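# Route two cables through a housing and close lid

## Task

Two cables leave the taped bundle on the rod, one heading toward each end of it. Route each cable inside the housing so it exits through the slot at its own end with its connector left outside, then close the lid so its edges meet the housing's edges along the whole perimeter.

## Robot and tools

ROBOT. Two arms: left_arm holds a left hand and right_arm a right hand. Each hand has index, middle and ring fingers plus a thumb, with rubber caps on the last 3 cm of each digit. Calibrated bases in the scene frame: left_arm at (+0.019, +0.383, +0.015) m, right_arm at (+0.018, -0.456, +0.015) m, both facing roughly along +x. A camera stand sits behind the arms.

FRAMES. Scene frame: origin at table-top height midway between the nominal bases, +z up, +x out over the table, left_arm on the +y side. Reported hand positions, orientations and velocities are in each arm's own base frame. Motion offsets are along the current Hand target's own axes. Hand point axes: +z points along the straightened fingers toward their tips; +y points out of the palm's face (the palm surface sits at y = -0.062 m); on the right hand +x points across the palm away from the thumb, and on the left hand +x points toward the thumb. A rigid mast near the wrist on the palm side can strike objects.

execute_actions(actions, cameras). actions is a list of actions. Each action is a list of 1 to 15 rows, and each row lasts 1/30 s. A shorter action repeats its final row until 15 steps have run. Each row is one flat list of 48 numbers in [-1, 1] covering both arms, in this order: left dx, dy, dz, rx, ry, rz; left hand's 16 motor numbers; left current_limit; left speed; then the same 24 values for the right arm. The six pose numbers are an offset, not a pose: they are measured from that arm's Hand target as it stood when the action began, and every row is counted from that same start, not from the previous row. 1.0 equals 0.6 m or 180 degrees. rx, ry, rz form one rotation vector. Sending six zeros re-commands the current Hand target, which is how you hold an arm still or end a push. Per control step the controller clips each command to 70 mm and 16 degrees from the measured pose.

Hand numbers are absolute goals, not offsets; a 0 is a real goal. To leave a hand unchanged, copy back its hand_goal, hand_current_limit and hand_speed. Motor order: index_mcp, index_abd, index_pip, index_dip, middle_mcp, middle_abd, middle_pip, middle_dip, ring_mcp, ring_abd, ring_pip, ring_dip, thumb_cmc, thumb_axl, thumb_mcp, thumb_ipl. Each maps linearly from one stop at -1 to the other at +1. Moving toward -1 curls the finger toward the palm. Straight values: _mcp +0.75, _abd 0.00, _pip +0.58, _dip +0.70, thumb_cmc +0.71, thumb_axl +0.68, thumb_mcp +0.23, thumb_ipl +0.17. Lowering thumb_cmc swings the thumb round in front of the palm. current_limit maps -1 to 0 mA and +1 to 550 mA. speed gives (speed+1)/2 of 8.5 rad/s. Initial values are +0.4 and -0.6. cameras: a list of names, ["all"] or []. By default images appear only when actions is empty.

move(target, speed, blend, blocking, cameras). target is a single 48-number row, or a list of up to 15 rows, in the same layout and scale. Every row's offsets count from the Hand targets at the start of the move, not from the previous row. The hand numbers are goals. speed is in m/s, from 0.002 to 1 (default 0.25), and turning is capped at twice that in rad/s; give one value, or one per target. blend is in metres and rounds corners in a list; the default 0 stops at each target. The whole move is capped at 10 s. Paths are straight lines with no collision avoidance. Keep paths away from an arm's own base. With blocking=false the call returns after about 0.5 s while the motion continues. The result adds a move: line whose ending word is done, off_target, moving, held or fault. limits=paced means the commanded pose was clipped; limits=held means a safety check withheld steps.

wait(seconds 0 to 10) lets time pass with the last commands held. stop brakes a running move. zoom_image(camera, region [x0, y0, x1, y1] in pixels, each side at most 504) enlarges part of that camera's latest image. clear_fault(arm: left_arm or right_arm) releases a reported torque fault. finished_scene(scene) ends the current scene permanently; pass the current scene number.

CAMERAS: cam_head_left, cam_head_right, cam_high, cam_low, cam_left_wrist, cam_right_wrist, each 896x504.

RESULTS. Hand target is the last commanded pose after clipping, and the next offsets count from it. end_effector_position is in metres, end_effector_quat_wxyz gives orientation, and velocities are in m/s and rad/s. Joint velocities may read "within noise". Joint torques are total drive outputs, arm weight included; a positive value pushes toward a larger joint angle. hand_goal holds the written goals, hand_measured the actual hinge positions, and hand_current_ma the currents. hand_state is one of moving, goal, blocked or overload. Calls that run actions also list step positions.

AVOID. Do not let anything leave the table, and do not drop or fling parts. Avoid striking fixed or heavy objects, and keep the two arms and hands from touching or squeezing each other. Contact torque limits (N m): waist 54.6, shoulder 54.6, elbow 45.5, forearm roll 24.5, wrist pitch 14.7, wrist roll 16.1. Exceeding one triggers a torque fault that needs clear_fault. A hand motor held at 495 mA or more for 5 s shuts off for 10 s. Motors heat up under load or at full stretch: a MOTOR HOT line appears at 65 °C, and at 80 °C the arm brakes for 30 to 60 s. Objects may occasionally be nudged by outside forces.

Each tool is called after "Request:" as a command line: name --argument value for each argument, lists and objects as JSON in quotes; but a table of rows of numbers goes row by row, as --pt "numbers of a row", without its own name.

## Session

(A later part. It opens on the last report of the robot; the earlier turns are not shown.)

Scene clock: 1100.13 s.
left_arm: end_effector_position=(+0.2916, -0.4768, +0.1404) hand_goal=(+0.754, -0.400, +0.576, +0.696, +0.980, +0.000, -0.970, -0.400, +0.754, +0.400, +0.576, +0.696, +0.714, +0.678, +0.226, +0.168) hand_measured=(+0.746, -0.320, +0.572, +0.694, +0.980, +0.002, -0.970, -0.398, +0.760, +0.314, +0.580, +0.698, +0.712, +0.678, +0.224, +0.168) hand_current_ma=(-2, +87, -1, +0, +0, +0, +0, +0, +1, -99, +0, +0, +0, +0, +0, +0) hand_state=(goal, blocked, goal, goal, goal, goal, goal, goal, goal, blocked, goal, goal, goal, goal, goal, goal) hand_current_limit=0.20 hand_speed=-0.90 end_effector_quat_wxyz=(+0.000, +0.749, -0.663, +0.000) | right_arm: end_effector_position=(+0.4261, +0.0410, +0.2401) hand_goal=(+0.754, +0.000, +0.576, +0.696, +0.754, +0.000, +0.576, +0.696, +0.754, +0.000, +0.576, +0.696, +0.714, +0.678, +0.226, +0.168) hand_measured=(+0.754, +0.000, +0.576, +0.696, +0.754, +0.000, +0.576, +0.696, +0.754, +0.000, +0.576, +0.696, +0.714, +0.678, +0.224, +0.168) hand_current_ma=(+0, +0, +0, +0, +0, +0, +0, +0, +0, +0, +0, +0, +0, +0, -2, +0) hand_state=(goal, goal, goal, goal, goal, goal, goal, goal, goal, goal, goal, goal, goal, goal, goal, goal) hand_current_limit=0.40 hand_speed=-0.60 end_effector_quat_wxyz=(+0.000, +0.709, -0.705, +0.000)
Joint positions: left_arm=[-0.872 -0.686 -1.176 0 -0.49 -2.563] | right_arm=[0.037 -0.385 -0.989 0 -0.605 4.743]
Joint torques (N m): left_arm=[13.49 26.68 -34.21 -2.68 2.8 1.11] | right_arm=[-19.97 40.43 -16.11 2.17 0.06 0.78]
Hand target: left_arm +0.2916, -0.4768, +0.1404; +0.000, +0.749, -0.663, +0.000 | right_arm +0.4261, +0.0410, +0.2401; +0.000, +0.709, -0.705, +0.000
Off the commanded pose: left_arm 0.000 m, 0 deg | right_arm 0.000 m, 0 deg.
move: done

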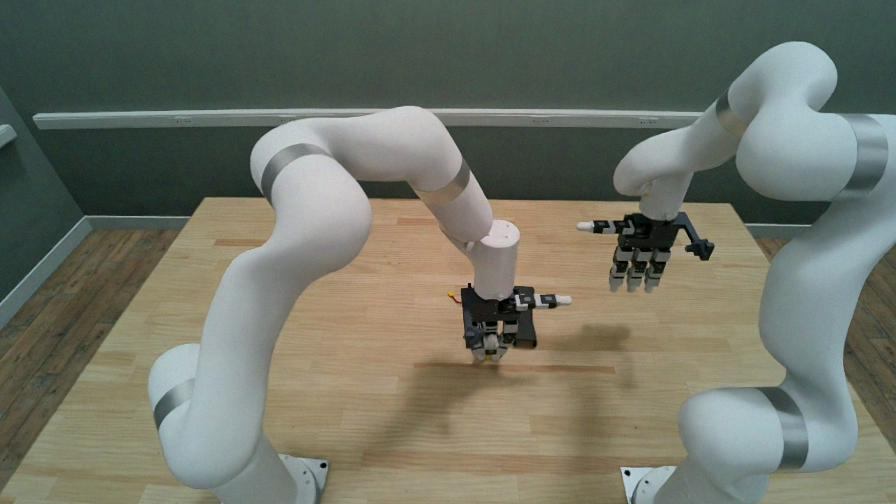

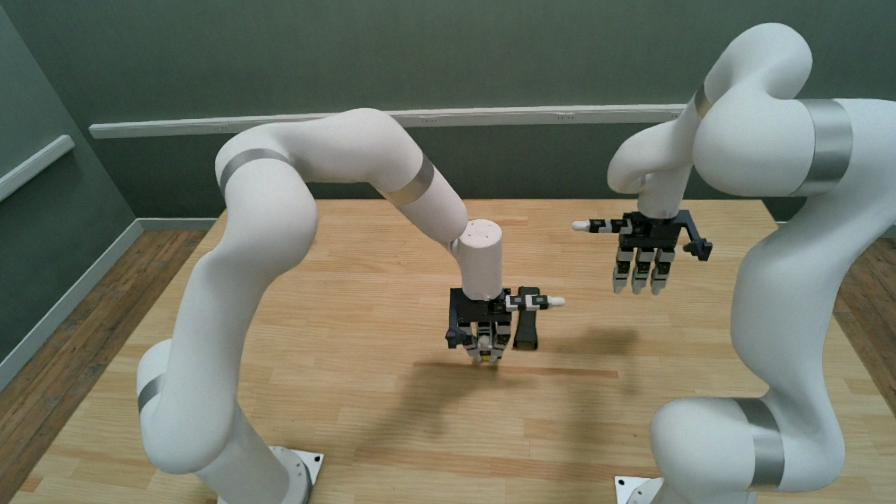

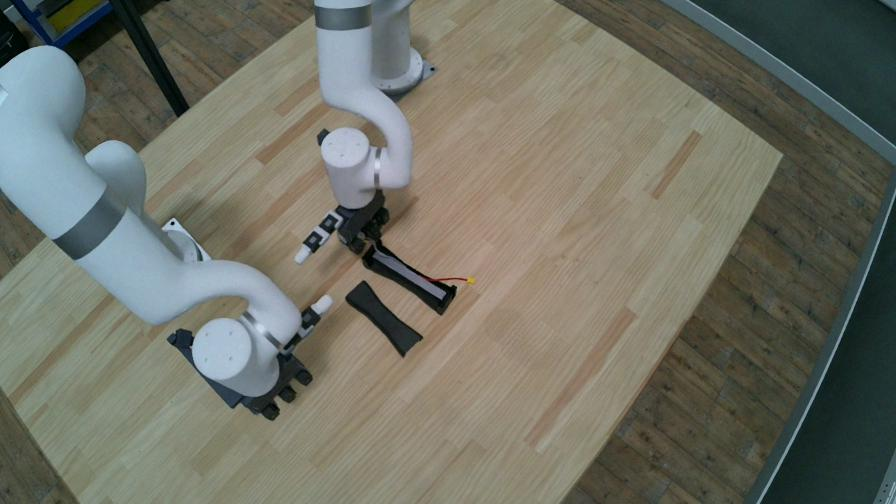

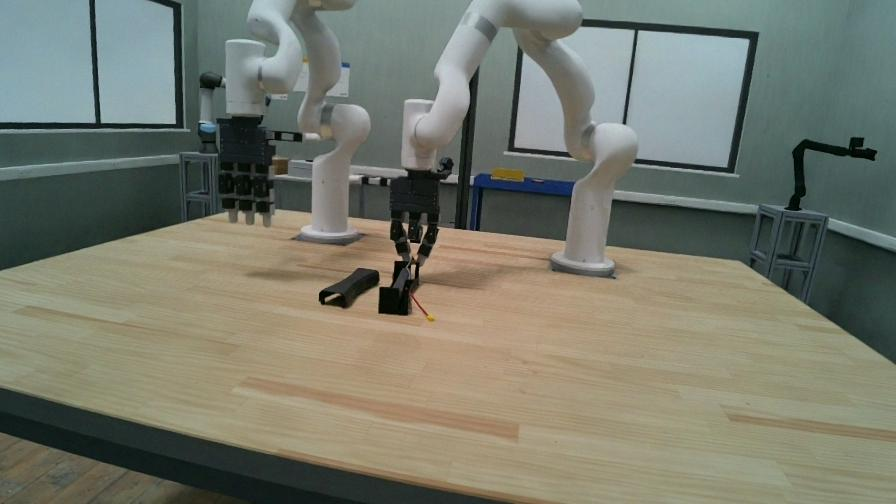

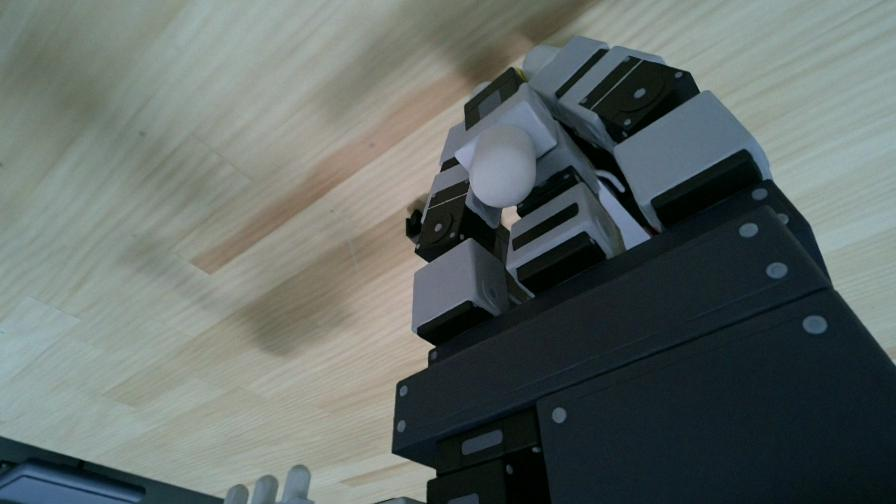

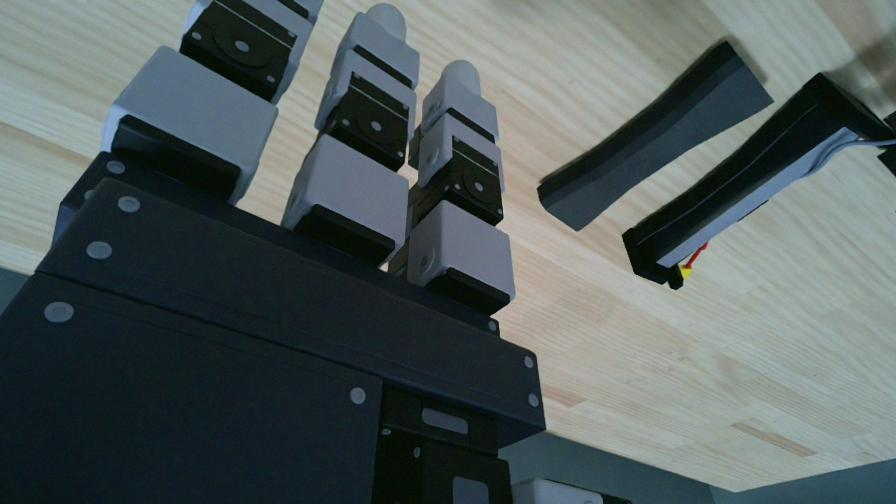

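Request:
move --pt "0 0 0 0 0 0 0.754 -0.50 0.576 0.696 0.98 0 -0.97 -0.4 0.754 0.50 0.576 0.696 0.714 0.678 0.226 0.168 0.2 -0.9 0 0 0 0 0 0 0.754 0 0.576 0.696 0.754 0 0.576 0.696 0.754 0 0.576 0.696 0.714 0.678 0.226 0.168 0.4 -0.6" --pt "-0.008 -0.001 0.0333 0 0 0 0.754 -0.50 0.576 0.696 0.98 0 -0.97 -0.4 0.754 0.50 0.576 0.696 0.714 0.678 0.226 0.168 0.2 -0.9 0 0 0 0 0 0 0.754 0 0.576 0.696 0.754 0 0.576 0.696 0.754 0 0.576 0.696 0.714 0.678 0.226 0.168 0.4 -0.6" --speed 0.03 --cameras '["all"]'

Request:
zoom_image --camera "cam_low" --region '[390, 225, 440, 295]'

Request:
zoom_image --camera "cam_high" --region '[350, 220, 420, 290]'

Request:
zoom_image --camera "cam_head_left" --region '[455, 300, 525, 380]'

Scene clock: 1111.23 s.
left_arm: end_effector_position=(+0.2916, -0.4720, +0.1204) hand_goal=(+0.754, -0.500, +0.576, +0.696, +0.980, +0.000, -0.970, -0.400, +0.754, +0.500, +0.576, +0.696, +0.714, +0.678, +0.226, +0.168) hand_measured=(+0.742, -0.338, +0.570, +0.694, +0.980, +0.002, -0.970, -0.398, +0.770, +0.318, +0.586, +0.700, +0.712, +0.678, +0.224, +0.168) hand_current_ma=(-4, +323, -1, +0, +0, +0, +0, +0, +6, -330, +2, +0, +0, +0, +0, +0) hand_state=(goal, blocked, goal, goal, goal, goal, goal, goal, goal, blocked, goal, goal, goal, goal, goal, goal) hand_current_limit=0.20 hand_speed=-0.90 end_effector_quat_wxyz=(+0.000, +0.749, -0.663, +0.000) | right_arm: end_effector_position=(+0.4261, +0.0410, +0.2401) hand_goal=(+0.754, +0.000, +0.576, +0.696, +0.754, +0.000, +0.576, +0.696, +0.754, +0.000, +0.576, +0.696, +0.714, +0.678, +0.226, +0.168) hand_measured=(+0.754, +0.000, +0.576, +0.696, +0.754, +0.000, +0.576, +0.696, +0.754, +0.000, +0.576, +0.696, +0.714, +0.678, +0.224, +0.168) hand_current_ma=(+0, +0, +0, +0, +0, +0, +0, +0, +0, +0, +0, +0, +0, +0, -2, +0) hand_state=(goal, goal, goal, goal, goal, goal, goal, goal, goal, goal, goal, goal, goal, goal, goal, goal) hand_current_limit=0.40 hand_speed=-0.60 end_effector_quat_wxyz=(+0.000, +0.709, -0.705, +0.000)
Joint positions: left_arm=[-0.866 -0.715 -1.166 0 -0.451 -2.558] | right_arm=[0.037 -0.385 -0.989 0 -0.605 4.743]
Joint torques (N m): left_arm=[14.9 25.73 -15.3 -1.96 2.83 1.04] | right_arm=[-20.75 39.75 -16.37 2.21 0.17 0.96]
Hand target: left_arm +0.2916, -0.4720, +0.1204; +0.000, +0.749, -0.663, +0.000 | right_arm +0.4261, +0.0410, +0.2401; +0.000, +0.709, -0.705, +0.000
Off the commanded pose: left_arm 0.000 m, 0 deg | right_arm 0.000 m, 0 deg.
move: done

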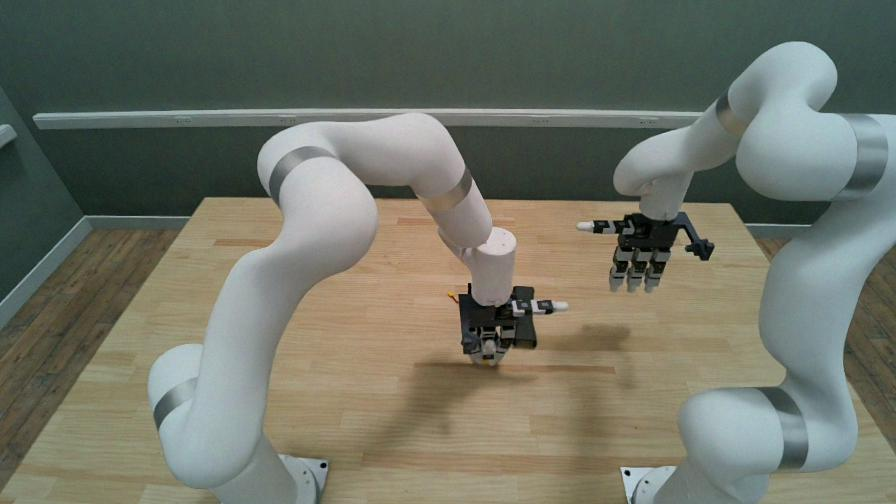

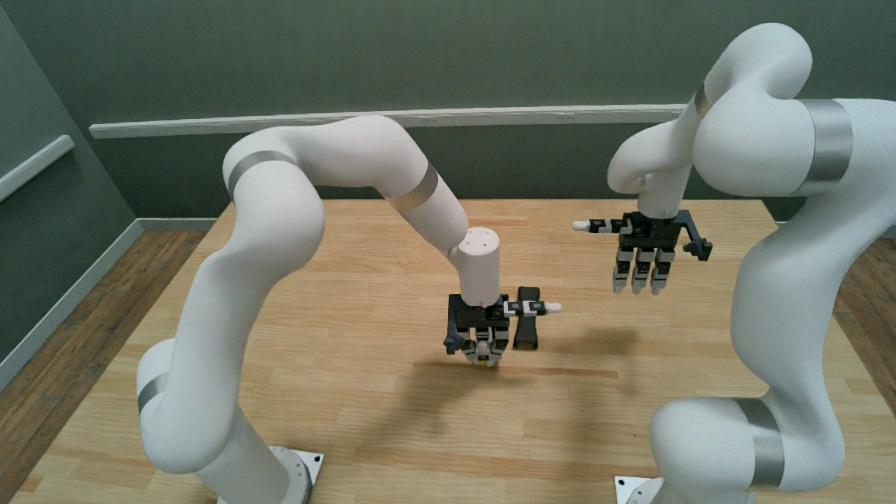

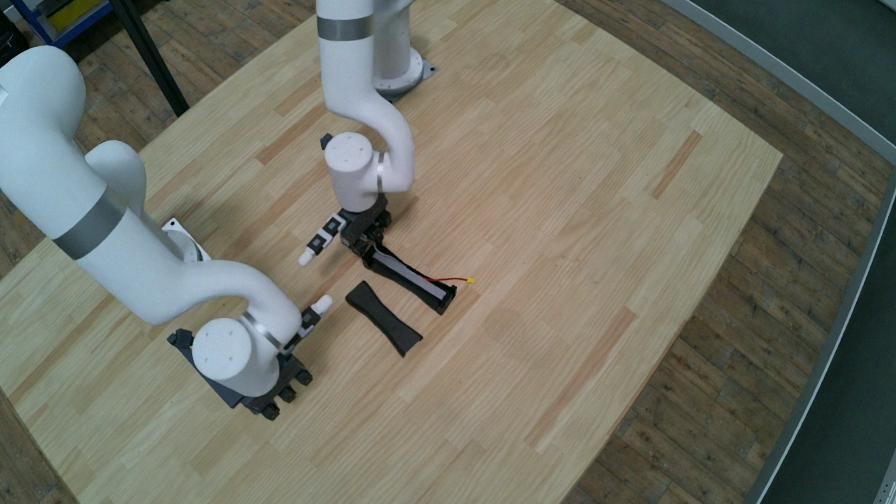

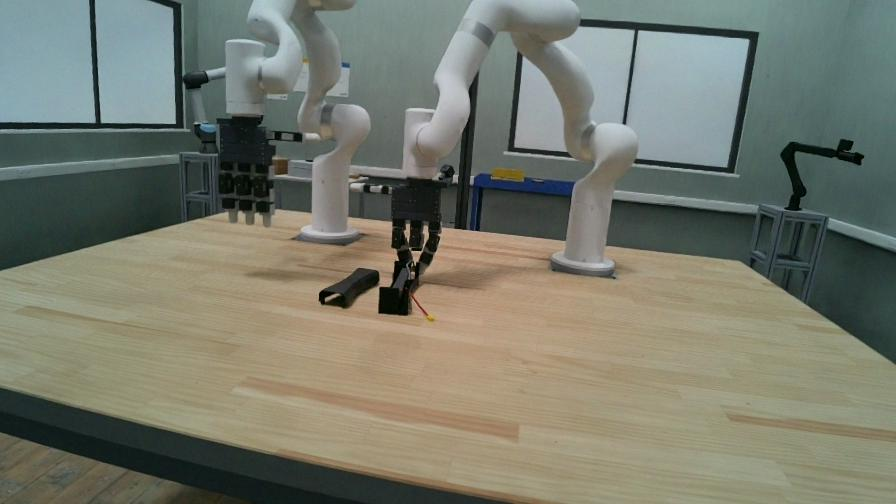

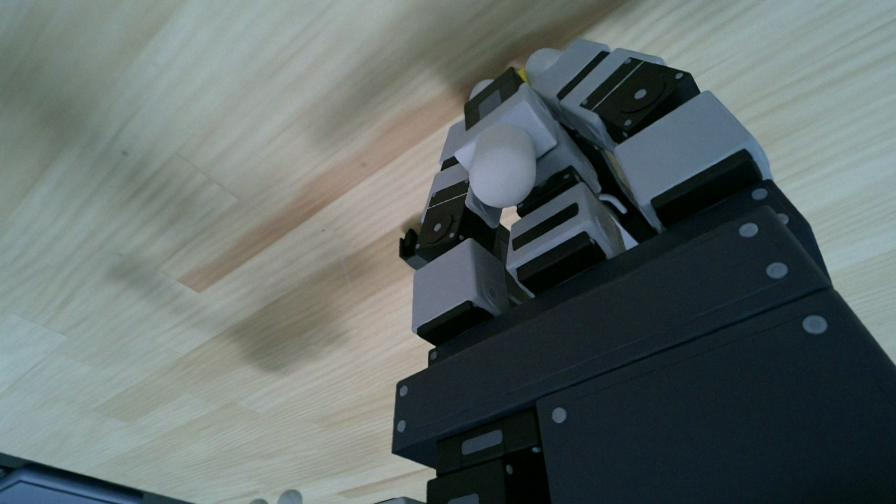

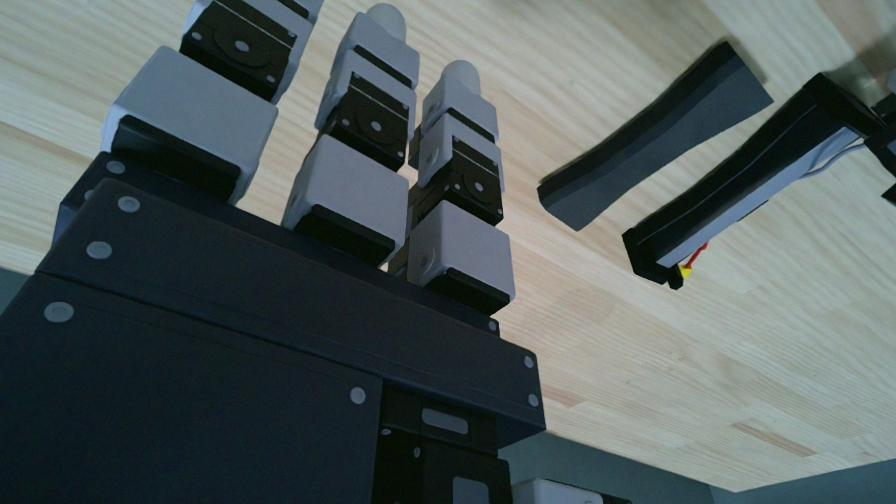

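Scaled by 7.200 from the camera's 896x504 image, which has a finer 1280x720 frame.

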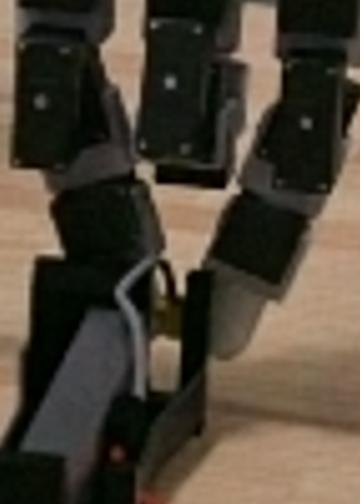

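Scaled by 7.200 from the camera's 896x504 image, which has a finer 1280x720 frame.

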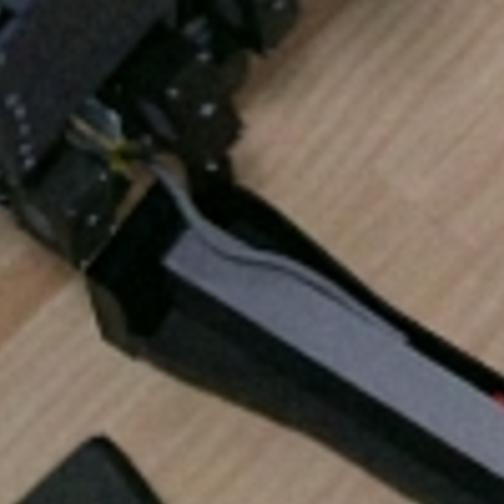

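Scaled by 6.300 from the camera's 896x504 image, which has a finer 1280x720 frame.

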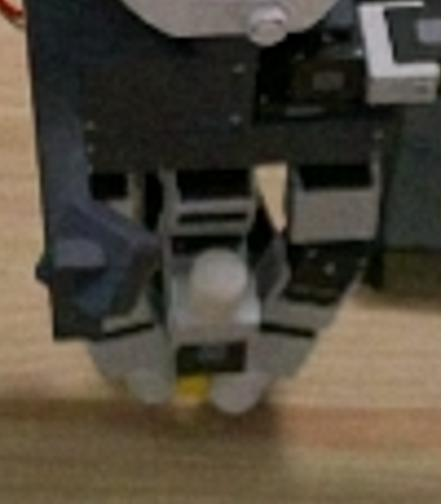

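Request:
move --pt "-0.002 0.012 0.0233 0 0 0 0.754 -0.50 0.576 0.696 0.98 0 -0.97 -0.4 0.754 0.50 0.576 0.696 0.714 0.678 0.226 0.168 0.2 -0.9 0 0 0 0 0 0 0.754 0 0.576 0.696 0.754 0 0.576 0.696 0.754 0 0.576 0.696 0.714 0.678 0.226 0.168 0.4 -0.6" --speed 0.02 --cameras '["cam_low","cam_high"]'

Request:
zoom_image --camera "cam_low" --region '[390, 225, 440, 295]'

Request:
zoom_image --camera "cam_high" --region '[350, 220, 420, 290]'

Scene clock: 1119.00 s.
left_arm: end_effector_position=(+0.2843, -0.4717, +0.1065) hand_goal=(+0.754, -0.500, +0.576, +0.696, +0.980, +0.000, -0.970, -0.400, +0.754, +0.500, +0.576, +0.696, +0.714, +0.678, +0.226, +0.168) hand_measured=(+0.746, -0.340, +0.572, +0.694, +0.980, +0.002, -0.970, -0.398, +0.774, +0.320, +0.590, +0.702, +0.712, +0.678, +0.224, +0.168) hand_current_ma=(-2, +319, +0, +0, +0, +0, +0, +0, +10, -330, +4, +1, +0, +0, +0, +0) hand_state=(goal, blocked, goal, goal, goal, goal, goal, goal, blocked, blocked, goal, goal, goal, goal, goal, goal) hand_current_limit=0.20 hand_speed=-0.90 end_effector_quat_wxyz=(+0.000, +0.749, -0.663, +0.000) | right_arm: end_effector_position=(+0.4261, +0.0410, +0.2401) hand_goal=(+0.754, +0.000, +0.576, +0.696, +0.754, +0.000, +0.576, +0.696, +0.754, +0.000, +0.576, +0.696, +0.714, +0.678, +0.226, +0.168) hand_measured=(+0.754, +0.000, +0.576, +0.696, +0.754, +0.000, +0.576, +0.696, +0.754, +0.000, +0.576, +0.696, +0.714, +0.678, +0.224, +0.168) hand_current_ma=(+0, +0, +0, +0, +0, +0, +0, +0, +0, +0, +0, +0, +0, +0, -2, +0) hand_state=(goal, goal, goal, goal, goal, goal, goal, goal, goal, goal, goal, goal, goal, goal, goal, goal) hand_current_limit=0.40 hand_speed=-0.60 end_effector_quat_wxyz=(+0.000, +0.709, -0.705, +0.000)
Joint positions: left_arm=[-0.876 -0.732 -1.152 0 -0.42 -2.567] | right_arm=[0.037 -0.385 -0.989 0 -0.605 4.743]
Joint torques (N m): left_arm=[-14.35 27.02 -15.09 -2.1 2.88 -1.21] | right_arm=[-20.42 39.8 -16.39 2.03 0.23 0.97]
Hand target: left_arm +0.2843, -0.4716, +0.1064; +0.000, +0.749, -0.663, +0.000 | right_arm +0.4261, +0.0410, +0.2401; +0.000, +0.709, -0.705, +0.000
Off the commanded pose: left_arm 0.000 m, 0 deg | right_arm 0.000 m, 0 deg.
move: done
Images, in order (width x height): cam_high 896x504, cam_low 896x504.

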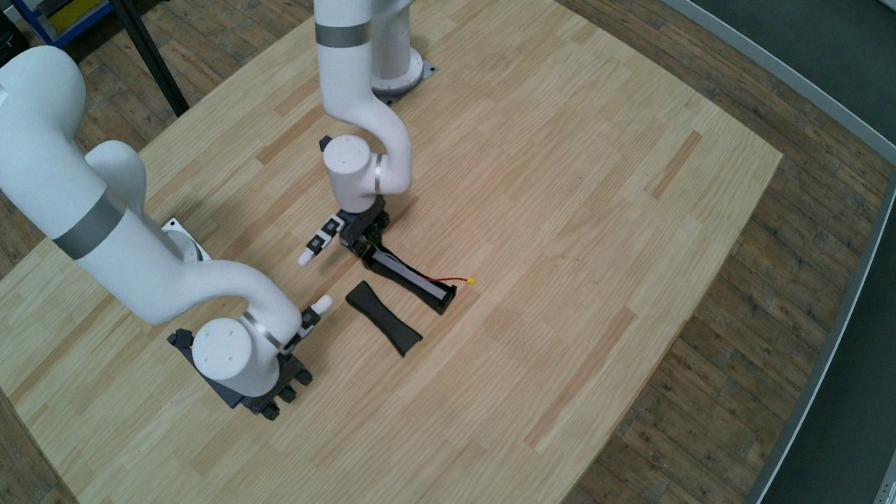

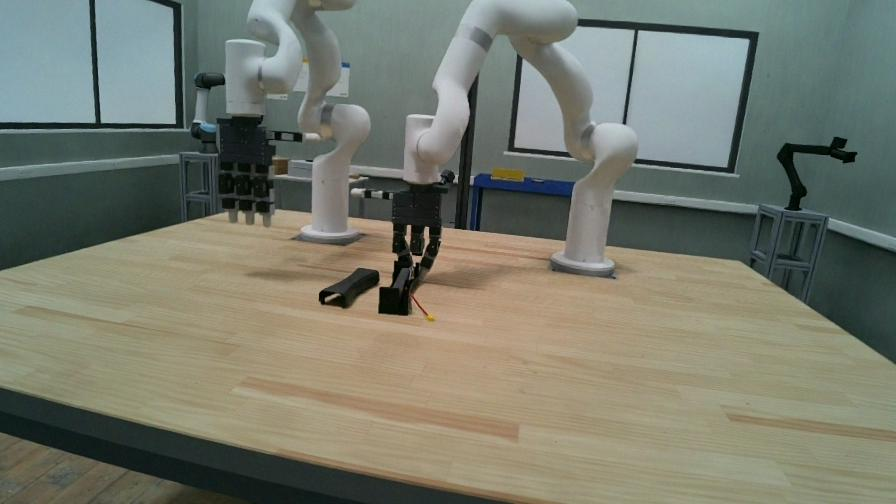

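Scaled by 7.200 from the camera's 896x504 image, which has a finer 1280x720 frame.

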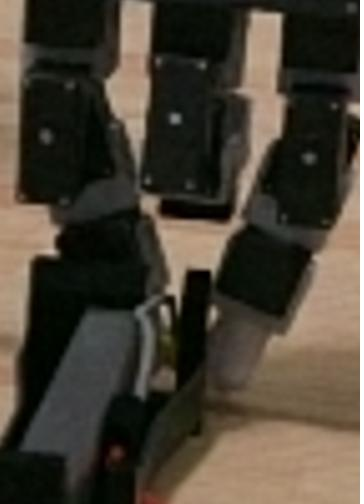

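Scaled by 7.200 from the camera's 896x504 image, which has a finer 1280x720 frame.

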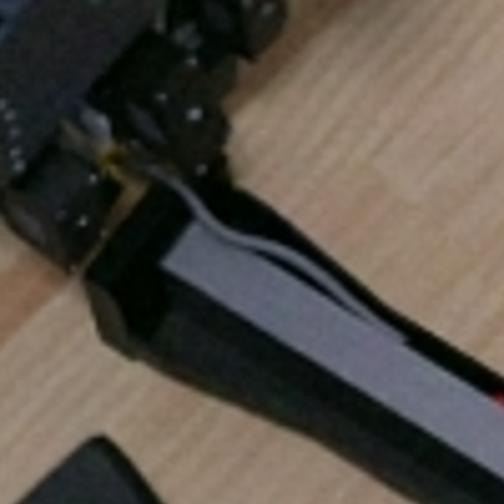

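Request:
move --pt "-0.001 0.0133 0.0042 0 0 0 0.754 -0.50 0.576 0.696 0.98 0 -0.97 -0.4 0.754 0.50 0.576 0.696 0.714 0.678 0.226 0.168 0.2 -0.9 0 0 0 0 0 0 0.754 0 0.576 0.696 0.754 0 0.576 0.696 0.754 0 0.576 0.696 0.714 0.678 0.226 0.168 0.4 -0.6" --speed 0.02 --cameras '["cam_low","cam_high"]'

Request:
zoom_image --camera "cam_low" --region '[390, 225, 440, 295]'

Request:
zoom_image --camera "cam_high" --region '[350, 220, 420, 290]'

Scene clock: 1128.67 s.
left_arm: end_effector_position=(+0.2763, -0.4720, +0.1039) hand_goal=(+0.754, -0.500, +0.576, +0.696, +0.980, +0.000, -0.970, -0.400, +0.754, +0.500, +0.576, +0.696, +0.714, +0.678, +0.226, +0.168) hand_measured=(+0.746, -0.340, +0.572, +0.694, +0.980, +0.002, -0.970, -0.398, +0.774, +0.320, +0.590, +0.702, +0.712, +0.678, +0.224, +0.168) hand_current_ma=(-2, +319, +0, +0, +0, +0, +0, +0, +10, -330, +4, +1, +0, +0, +0, +0) hand_state=(goal, blocked, goal, goal, goal, goal, goal, goal, blocked, blocked, goal, goal, goal, goal, goal, goal) hand_current_limit=0.20 hand_speed=-0.90 end_effector_quat_wxyz=(+0.000, +0.749, -0.663, +0.000) | right_arm: end_effector_position=(+0.4261, +0.0410, +0.2401) hand_goal=(+0.754, +0.000, +0.576, +0.696, +0.754, +0.000, +0.576, +0.696, +0.754, +0.000, +0.576, +0.696, +0.714, +0.678, +0.226, +0.168) hand_measured=(+0.754, +0.000, +0.576, +0.696, +0.754, +0.000, +0.576, +0.696, +0.754, +0.000, +0.576, +0.696, +0.714, +0.678, +0.224, +0.168) hand_current_ma=(+0, +0, +0, +0, +0, +0, +0, +0, +0, +0, +0, +0, +0, +0, -2, +0) hand_state=(goal, goal, goal, goal, goal, goal, goal, goal, goal, goal, goal, goal, goal, goal, goal, goal) hand_current_limit=0.40 hand_speed=-0.60 end_effector_quat_wxyz=(+0.000, +0.709, -0.705, +0.000)
Joint positions: left_arm=[-0.887 -0.728 -1.137 0 -0.409 -2.578] | right_arm=[0.037 -0.385 -0.989 0 -0.605 4.743]
Joint torques (N m): left_arm=[-13.44 49.58 -13.88 -0.35 2.75 -1.25] | right_arm=[-20.03 39.53 -16.38 2.17 0.31 1]
Hand target: left_arm +0.2763, -0.4720, +0.1039; +0.000, +0.749, -0.663, +0.000 | right_arm +0.4261, +0.0410, +0.2401; +0.000, +0.709, -0.705, +0.000
Off the commanded pose: left_arm 0.000 m, 0 deg | right_arm 0.000 m, 0 deg.
move: done
Images, in order (width x height): cam_high 896x504, cam_low 896x504.

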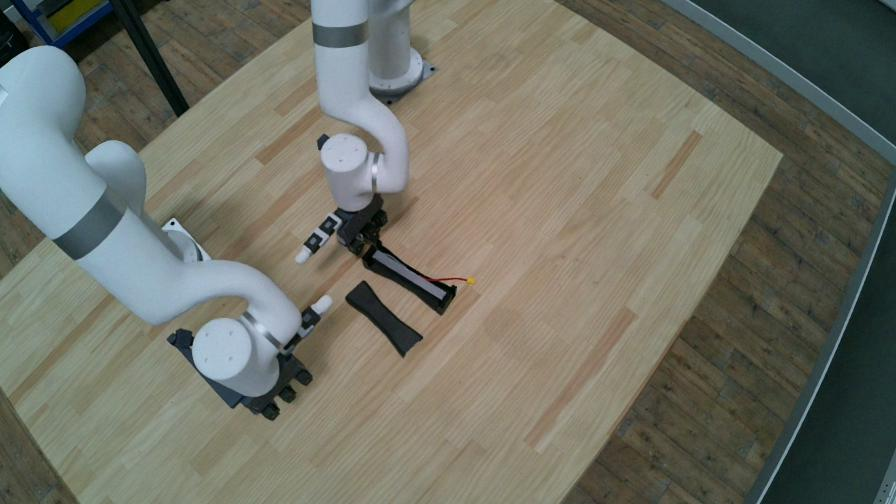

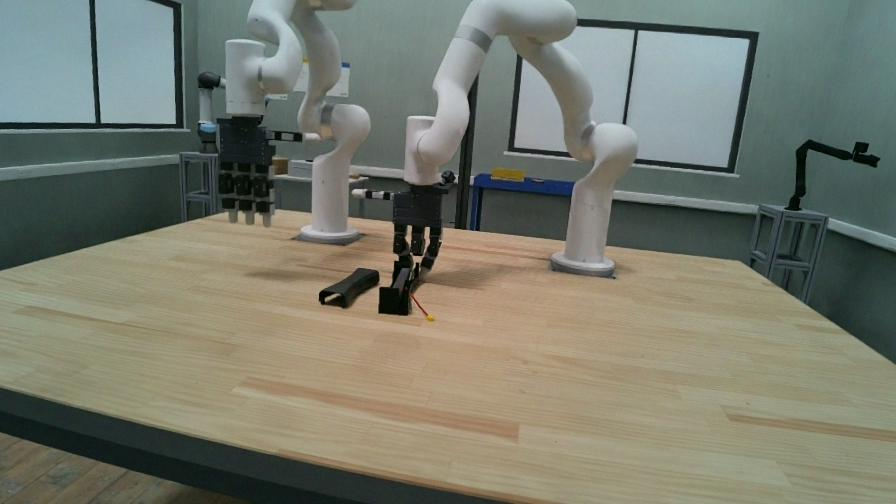

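Scaled by 7.200 from the camera's 896x504 image, which has a finer 1280x720 frame.

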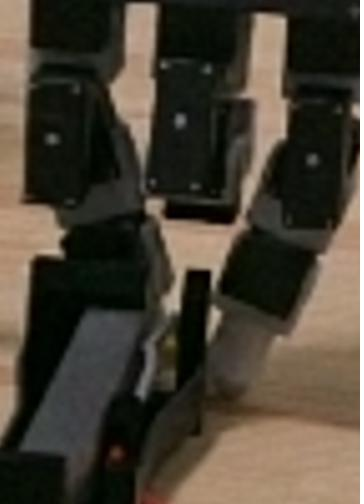

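Scaled by 7.200 from the camera's 896x504 image, which has a finer 1280x720 frame.

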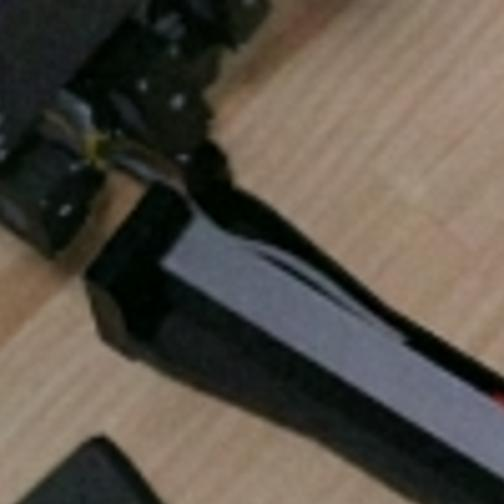

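Request:
move --pt "0 0 0 0 0 0 0.754 -0.25 0.576 0.696 0.98 0 -0.97 -0.4 0.754 0.25 0.576 0.696 0.714 0.678 0.226 0.168 0.2 -0.9 0 0 0 0 0 0 0.754 0 0.576 0.696 0.754 0 0.576 0.696 0.754 0 0.576 0.696 0.714 0.678 0.226 0.168 0.4 -0.6" --pt "0 0 -0.1 0 0 0 0.754 -0.25 0.576 0.696 0.98 0 -0.97 -0.4 0.754 0.25 0.576 0.696 0.714 0.678 0.226 0.168 0.2 -0.9 0 0 0 0 0 0 0.754 0 0.576 0.696 0.754 0 0.576 0.696 0.754 0 0.576 0.696 0.714 0.678 0.226 0.168 0.4 -0.6" --speed 0.05 --cameras '["all"]'

Request:
zoom_image --camera "cam_low" --region '[390, 225, 440, 295]'

Request:
zoom_image --camera "cam_high" --region '[350, 220, 420, 290]'

Request:
zoom_image --camera "cam_head_left" --region '[455, 300, 525, 380]'

Scene clock: 1138.17 s.
left_arm: end_effector_position=(+0.2763, -0.4720, +0.1639) hand_goal=(+0.754, -0.250, +0.576, +0.696, +0.980, +0.000, -0.970, -0.400, +0.754, +0.250, +0.576, +0.696, +0.714, +0.678, +0.226, +0.168) hand_measured=(+0.748, -0.252, +0.572, +0.694, +0.980, +0.002, -0.970, -0.398, +0.756, +0.252, +0.578, +0.700, +0.712, +0.678, +0.224, +0.168) hand_current_ma=(-1, +0, +0, +0, +0, +0, +0, +0, +0, +0, +0, +0, +0, +0, +0, +0) hand_state=(goal, goal, goal, goal, goal, goal, goal, goal, goal, goal, goal, goal, goal, goal, goal, goal) hand_current_limit=0.20 hand_speed=-0.90 end_effector_quat_wxyz=(+0.000, +0.749, -0.663, +0.000) | right_arm: end_effector_position=(+0.4261, +0.0410, +0.2401) hand_goal=(+0.754, +0.000, +0.576, +0.696, +0.754, +0.000, +0.576, +0.696, +0.754, +0.000, +0.576, +0.696, +0.714, +0.678, +0.226, +0.168) hand_measured=(+0.754, +0.000, +0.576, +0.696, +0.754, +0.000, +0.576, +0.696, +0.754, +0.000, +0.576, +0.696, +0.714, +0.678, +0.224, +0.168) hand_current_ma=(+0, +0, +0, +0, +0, +0, +0, +0, +0, +0, +0, +0, +0, +0, -2, +0) hand_state=(goal, goal, goal, goal, goal, goal, goal, goal, goal, goal, goal, goal, goal, goal, goal, goal) hand_current_limit=0.40 hand_speed=-0.60 end_effector_quat_wxyz=(+0.000, +0.709, -0.705, +0.000)
Joint positions: left_arm=[-0.887 -0.62 -1.133 0 -0.513 -2.578] | right_arm=[0.037 -0.385 -0.989 0 -0.605 4.743]
Joint torques (N m): left_arm=[-9.43 47.82 -34.92 0.83 -2.57 -1.39] | right_arm=[-19.36 40.35 -16.62 2.13 0.35 0.98]
Hand target: left_arm +0.2763, -0.4720, +0.1639; +0.000, +0.749, -0.663, +0.000 | right_arm +0.4261, +0.0410, +0.2401; +0.000, +0.709, -0.705, +0.000
Off the commanded pose: left_arm 0.000 m, 0 deg | right_arm 0.000 m, 0 deg.
move: done

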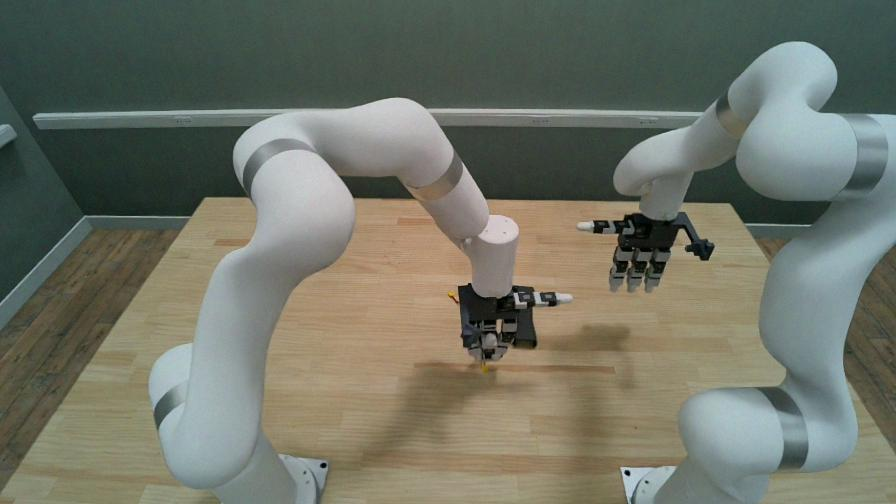

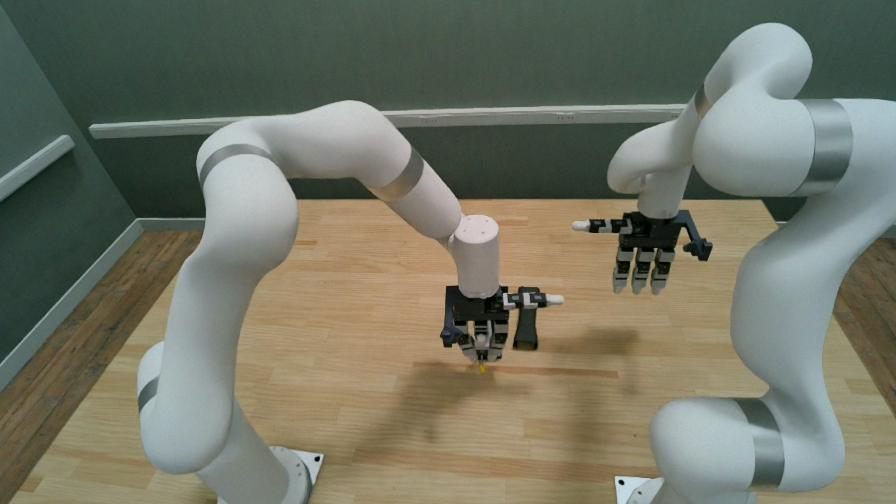

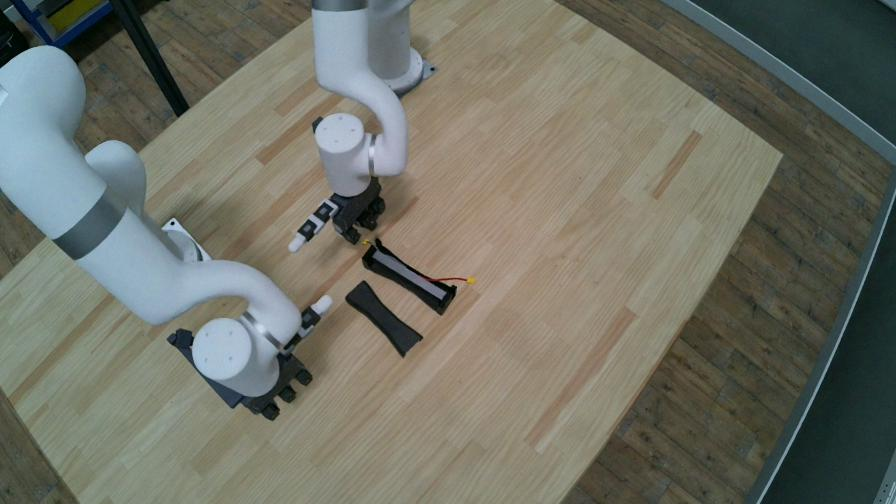

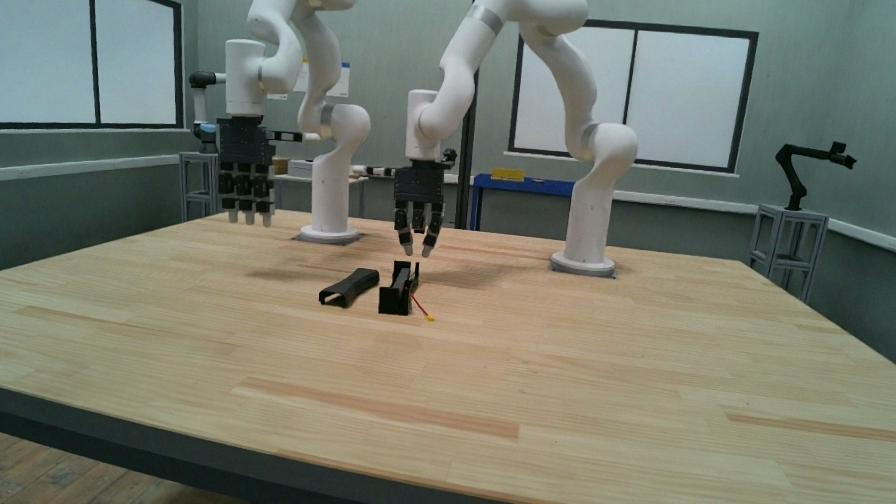

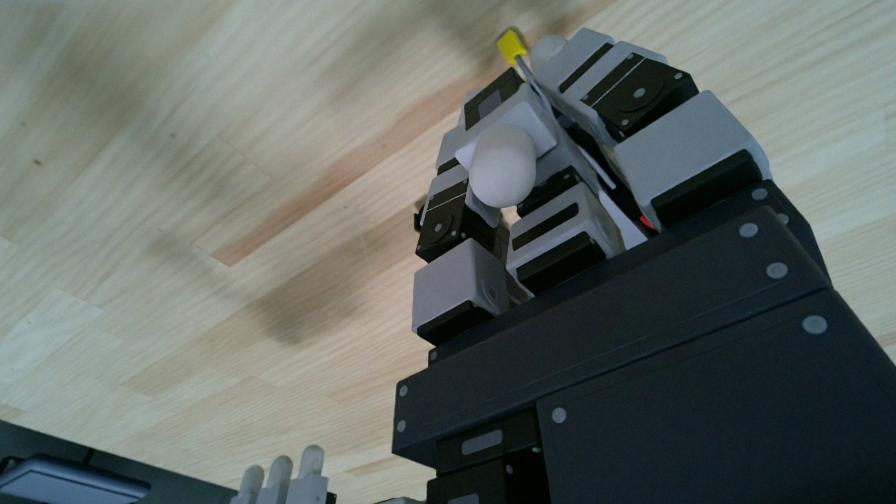

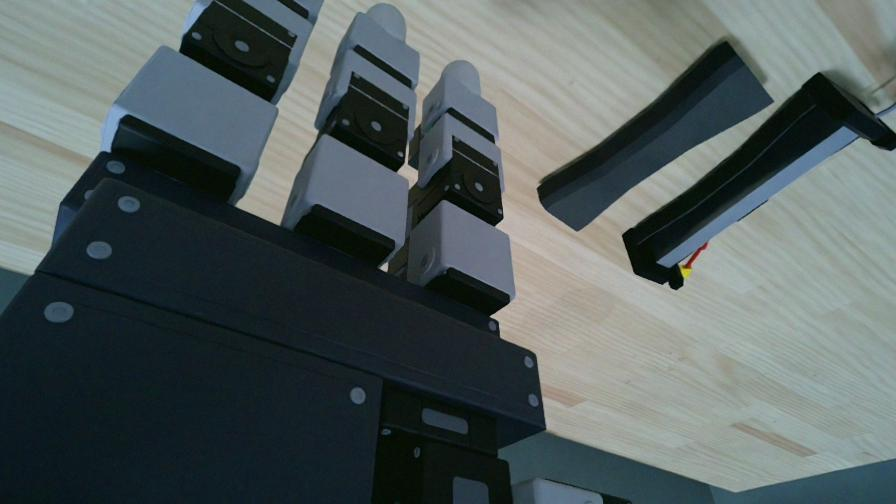

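Scaled by 7.200 from the camera's 896x504 image, which has a finer 1280x720 frame.

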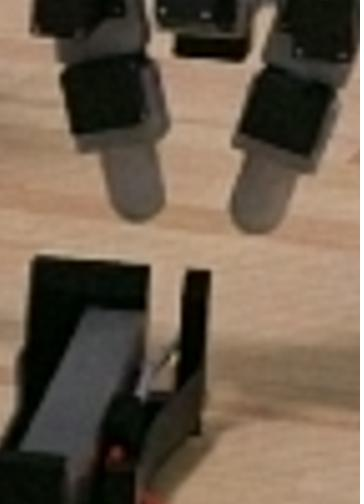

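Scaled by 7.200 from the camera's 896x504 image, which has a finer 1280x720 frame.

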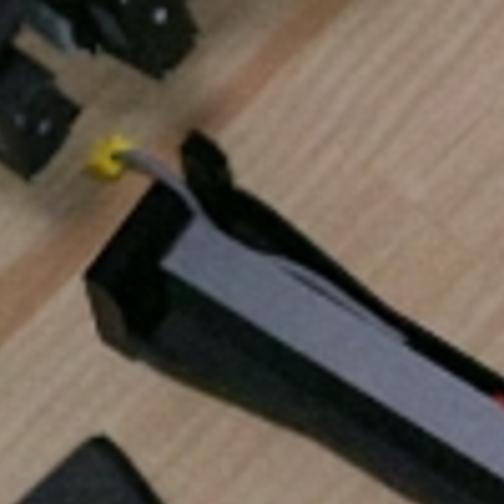

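Scaled by 6.300 from the camera's 896x504 image, which has a finer 1280x720 frame.

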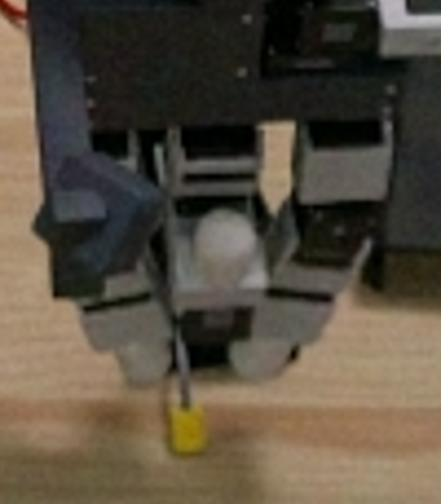

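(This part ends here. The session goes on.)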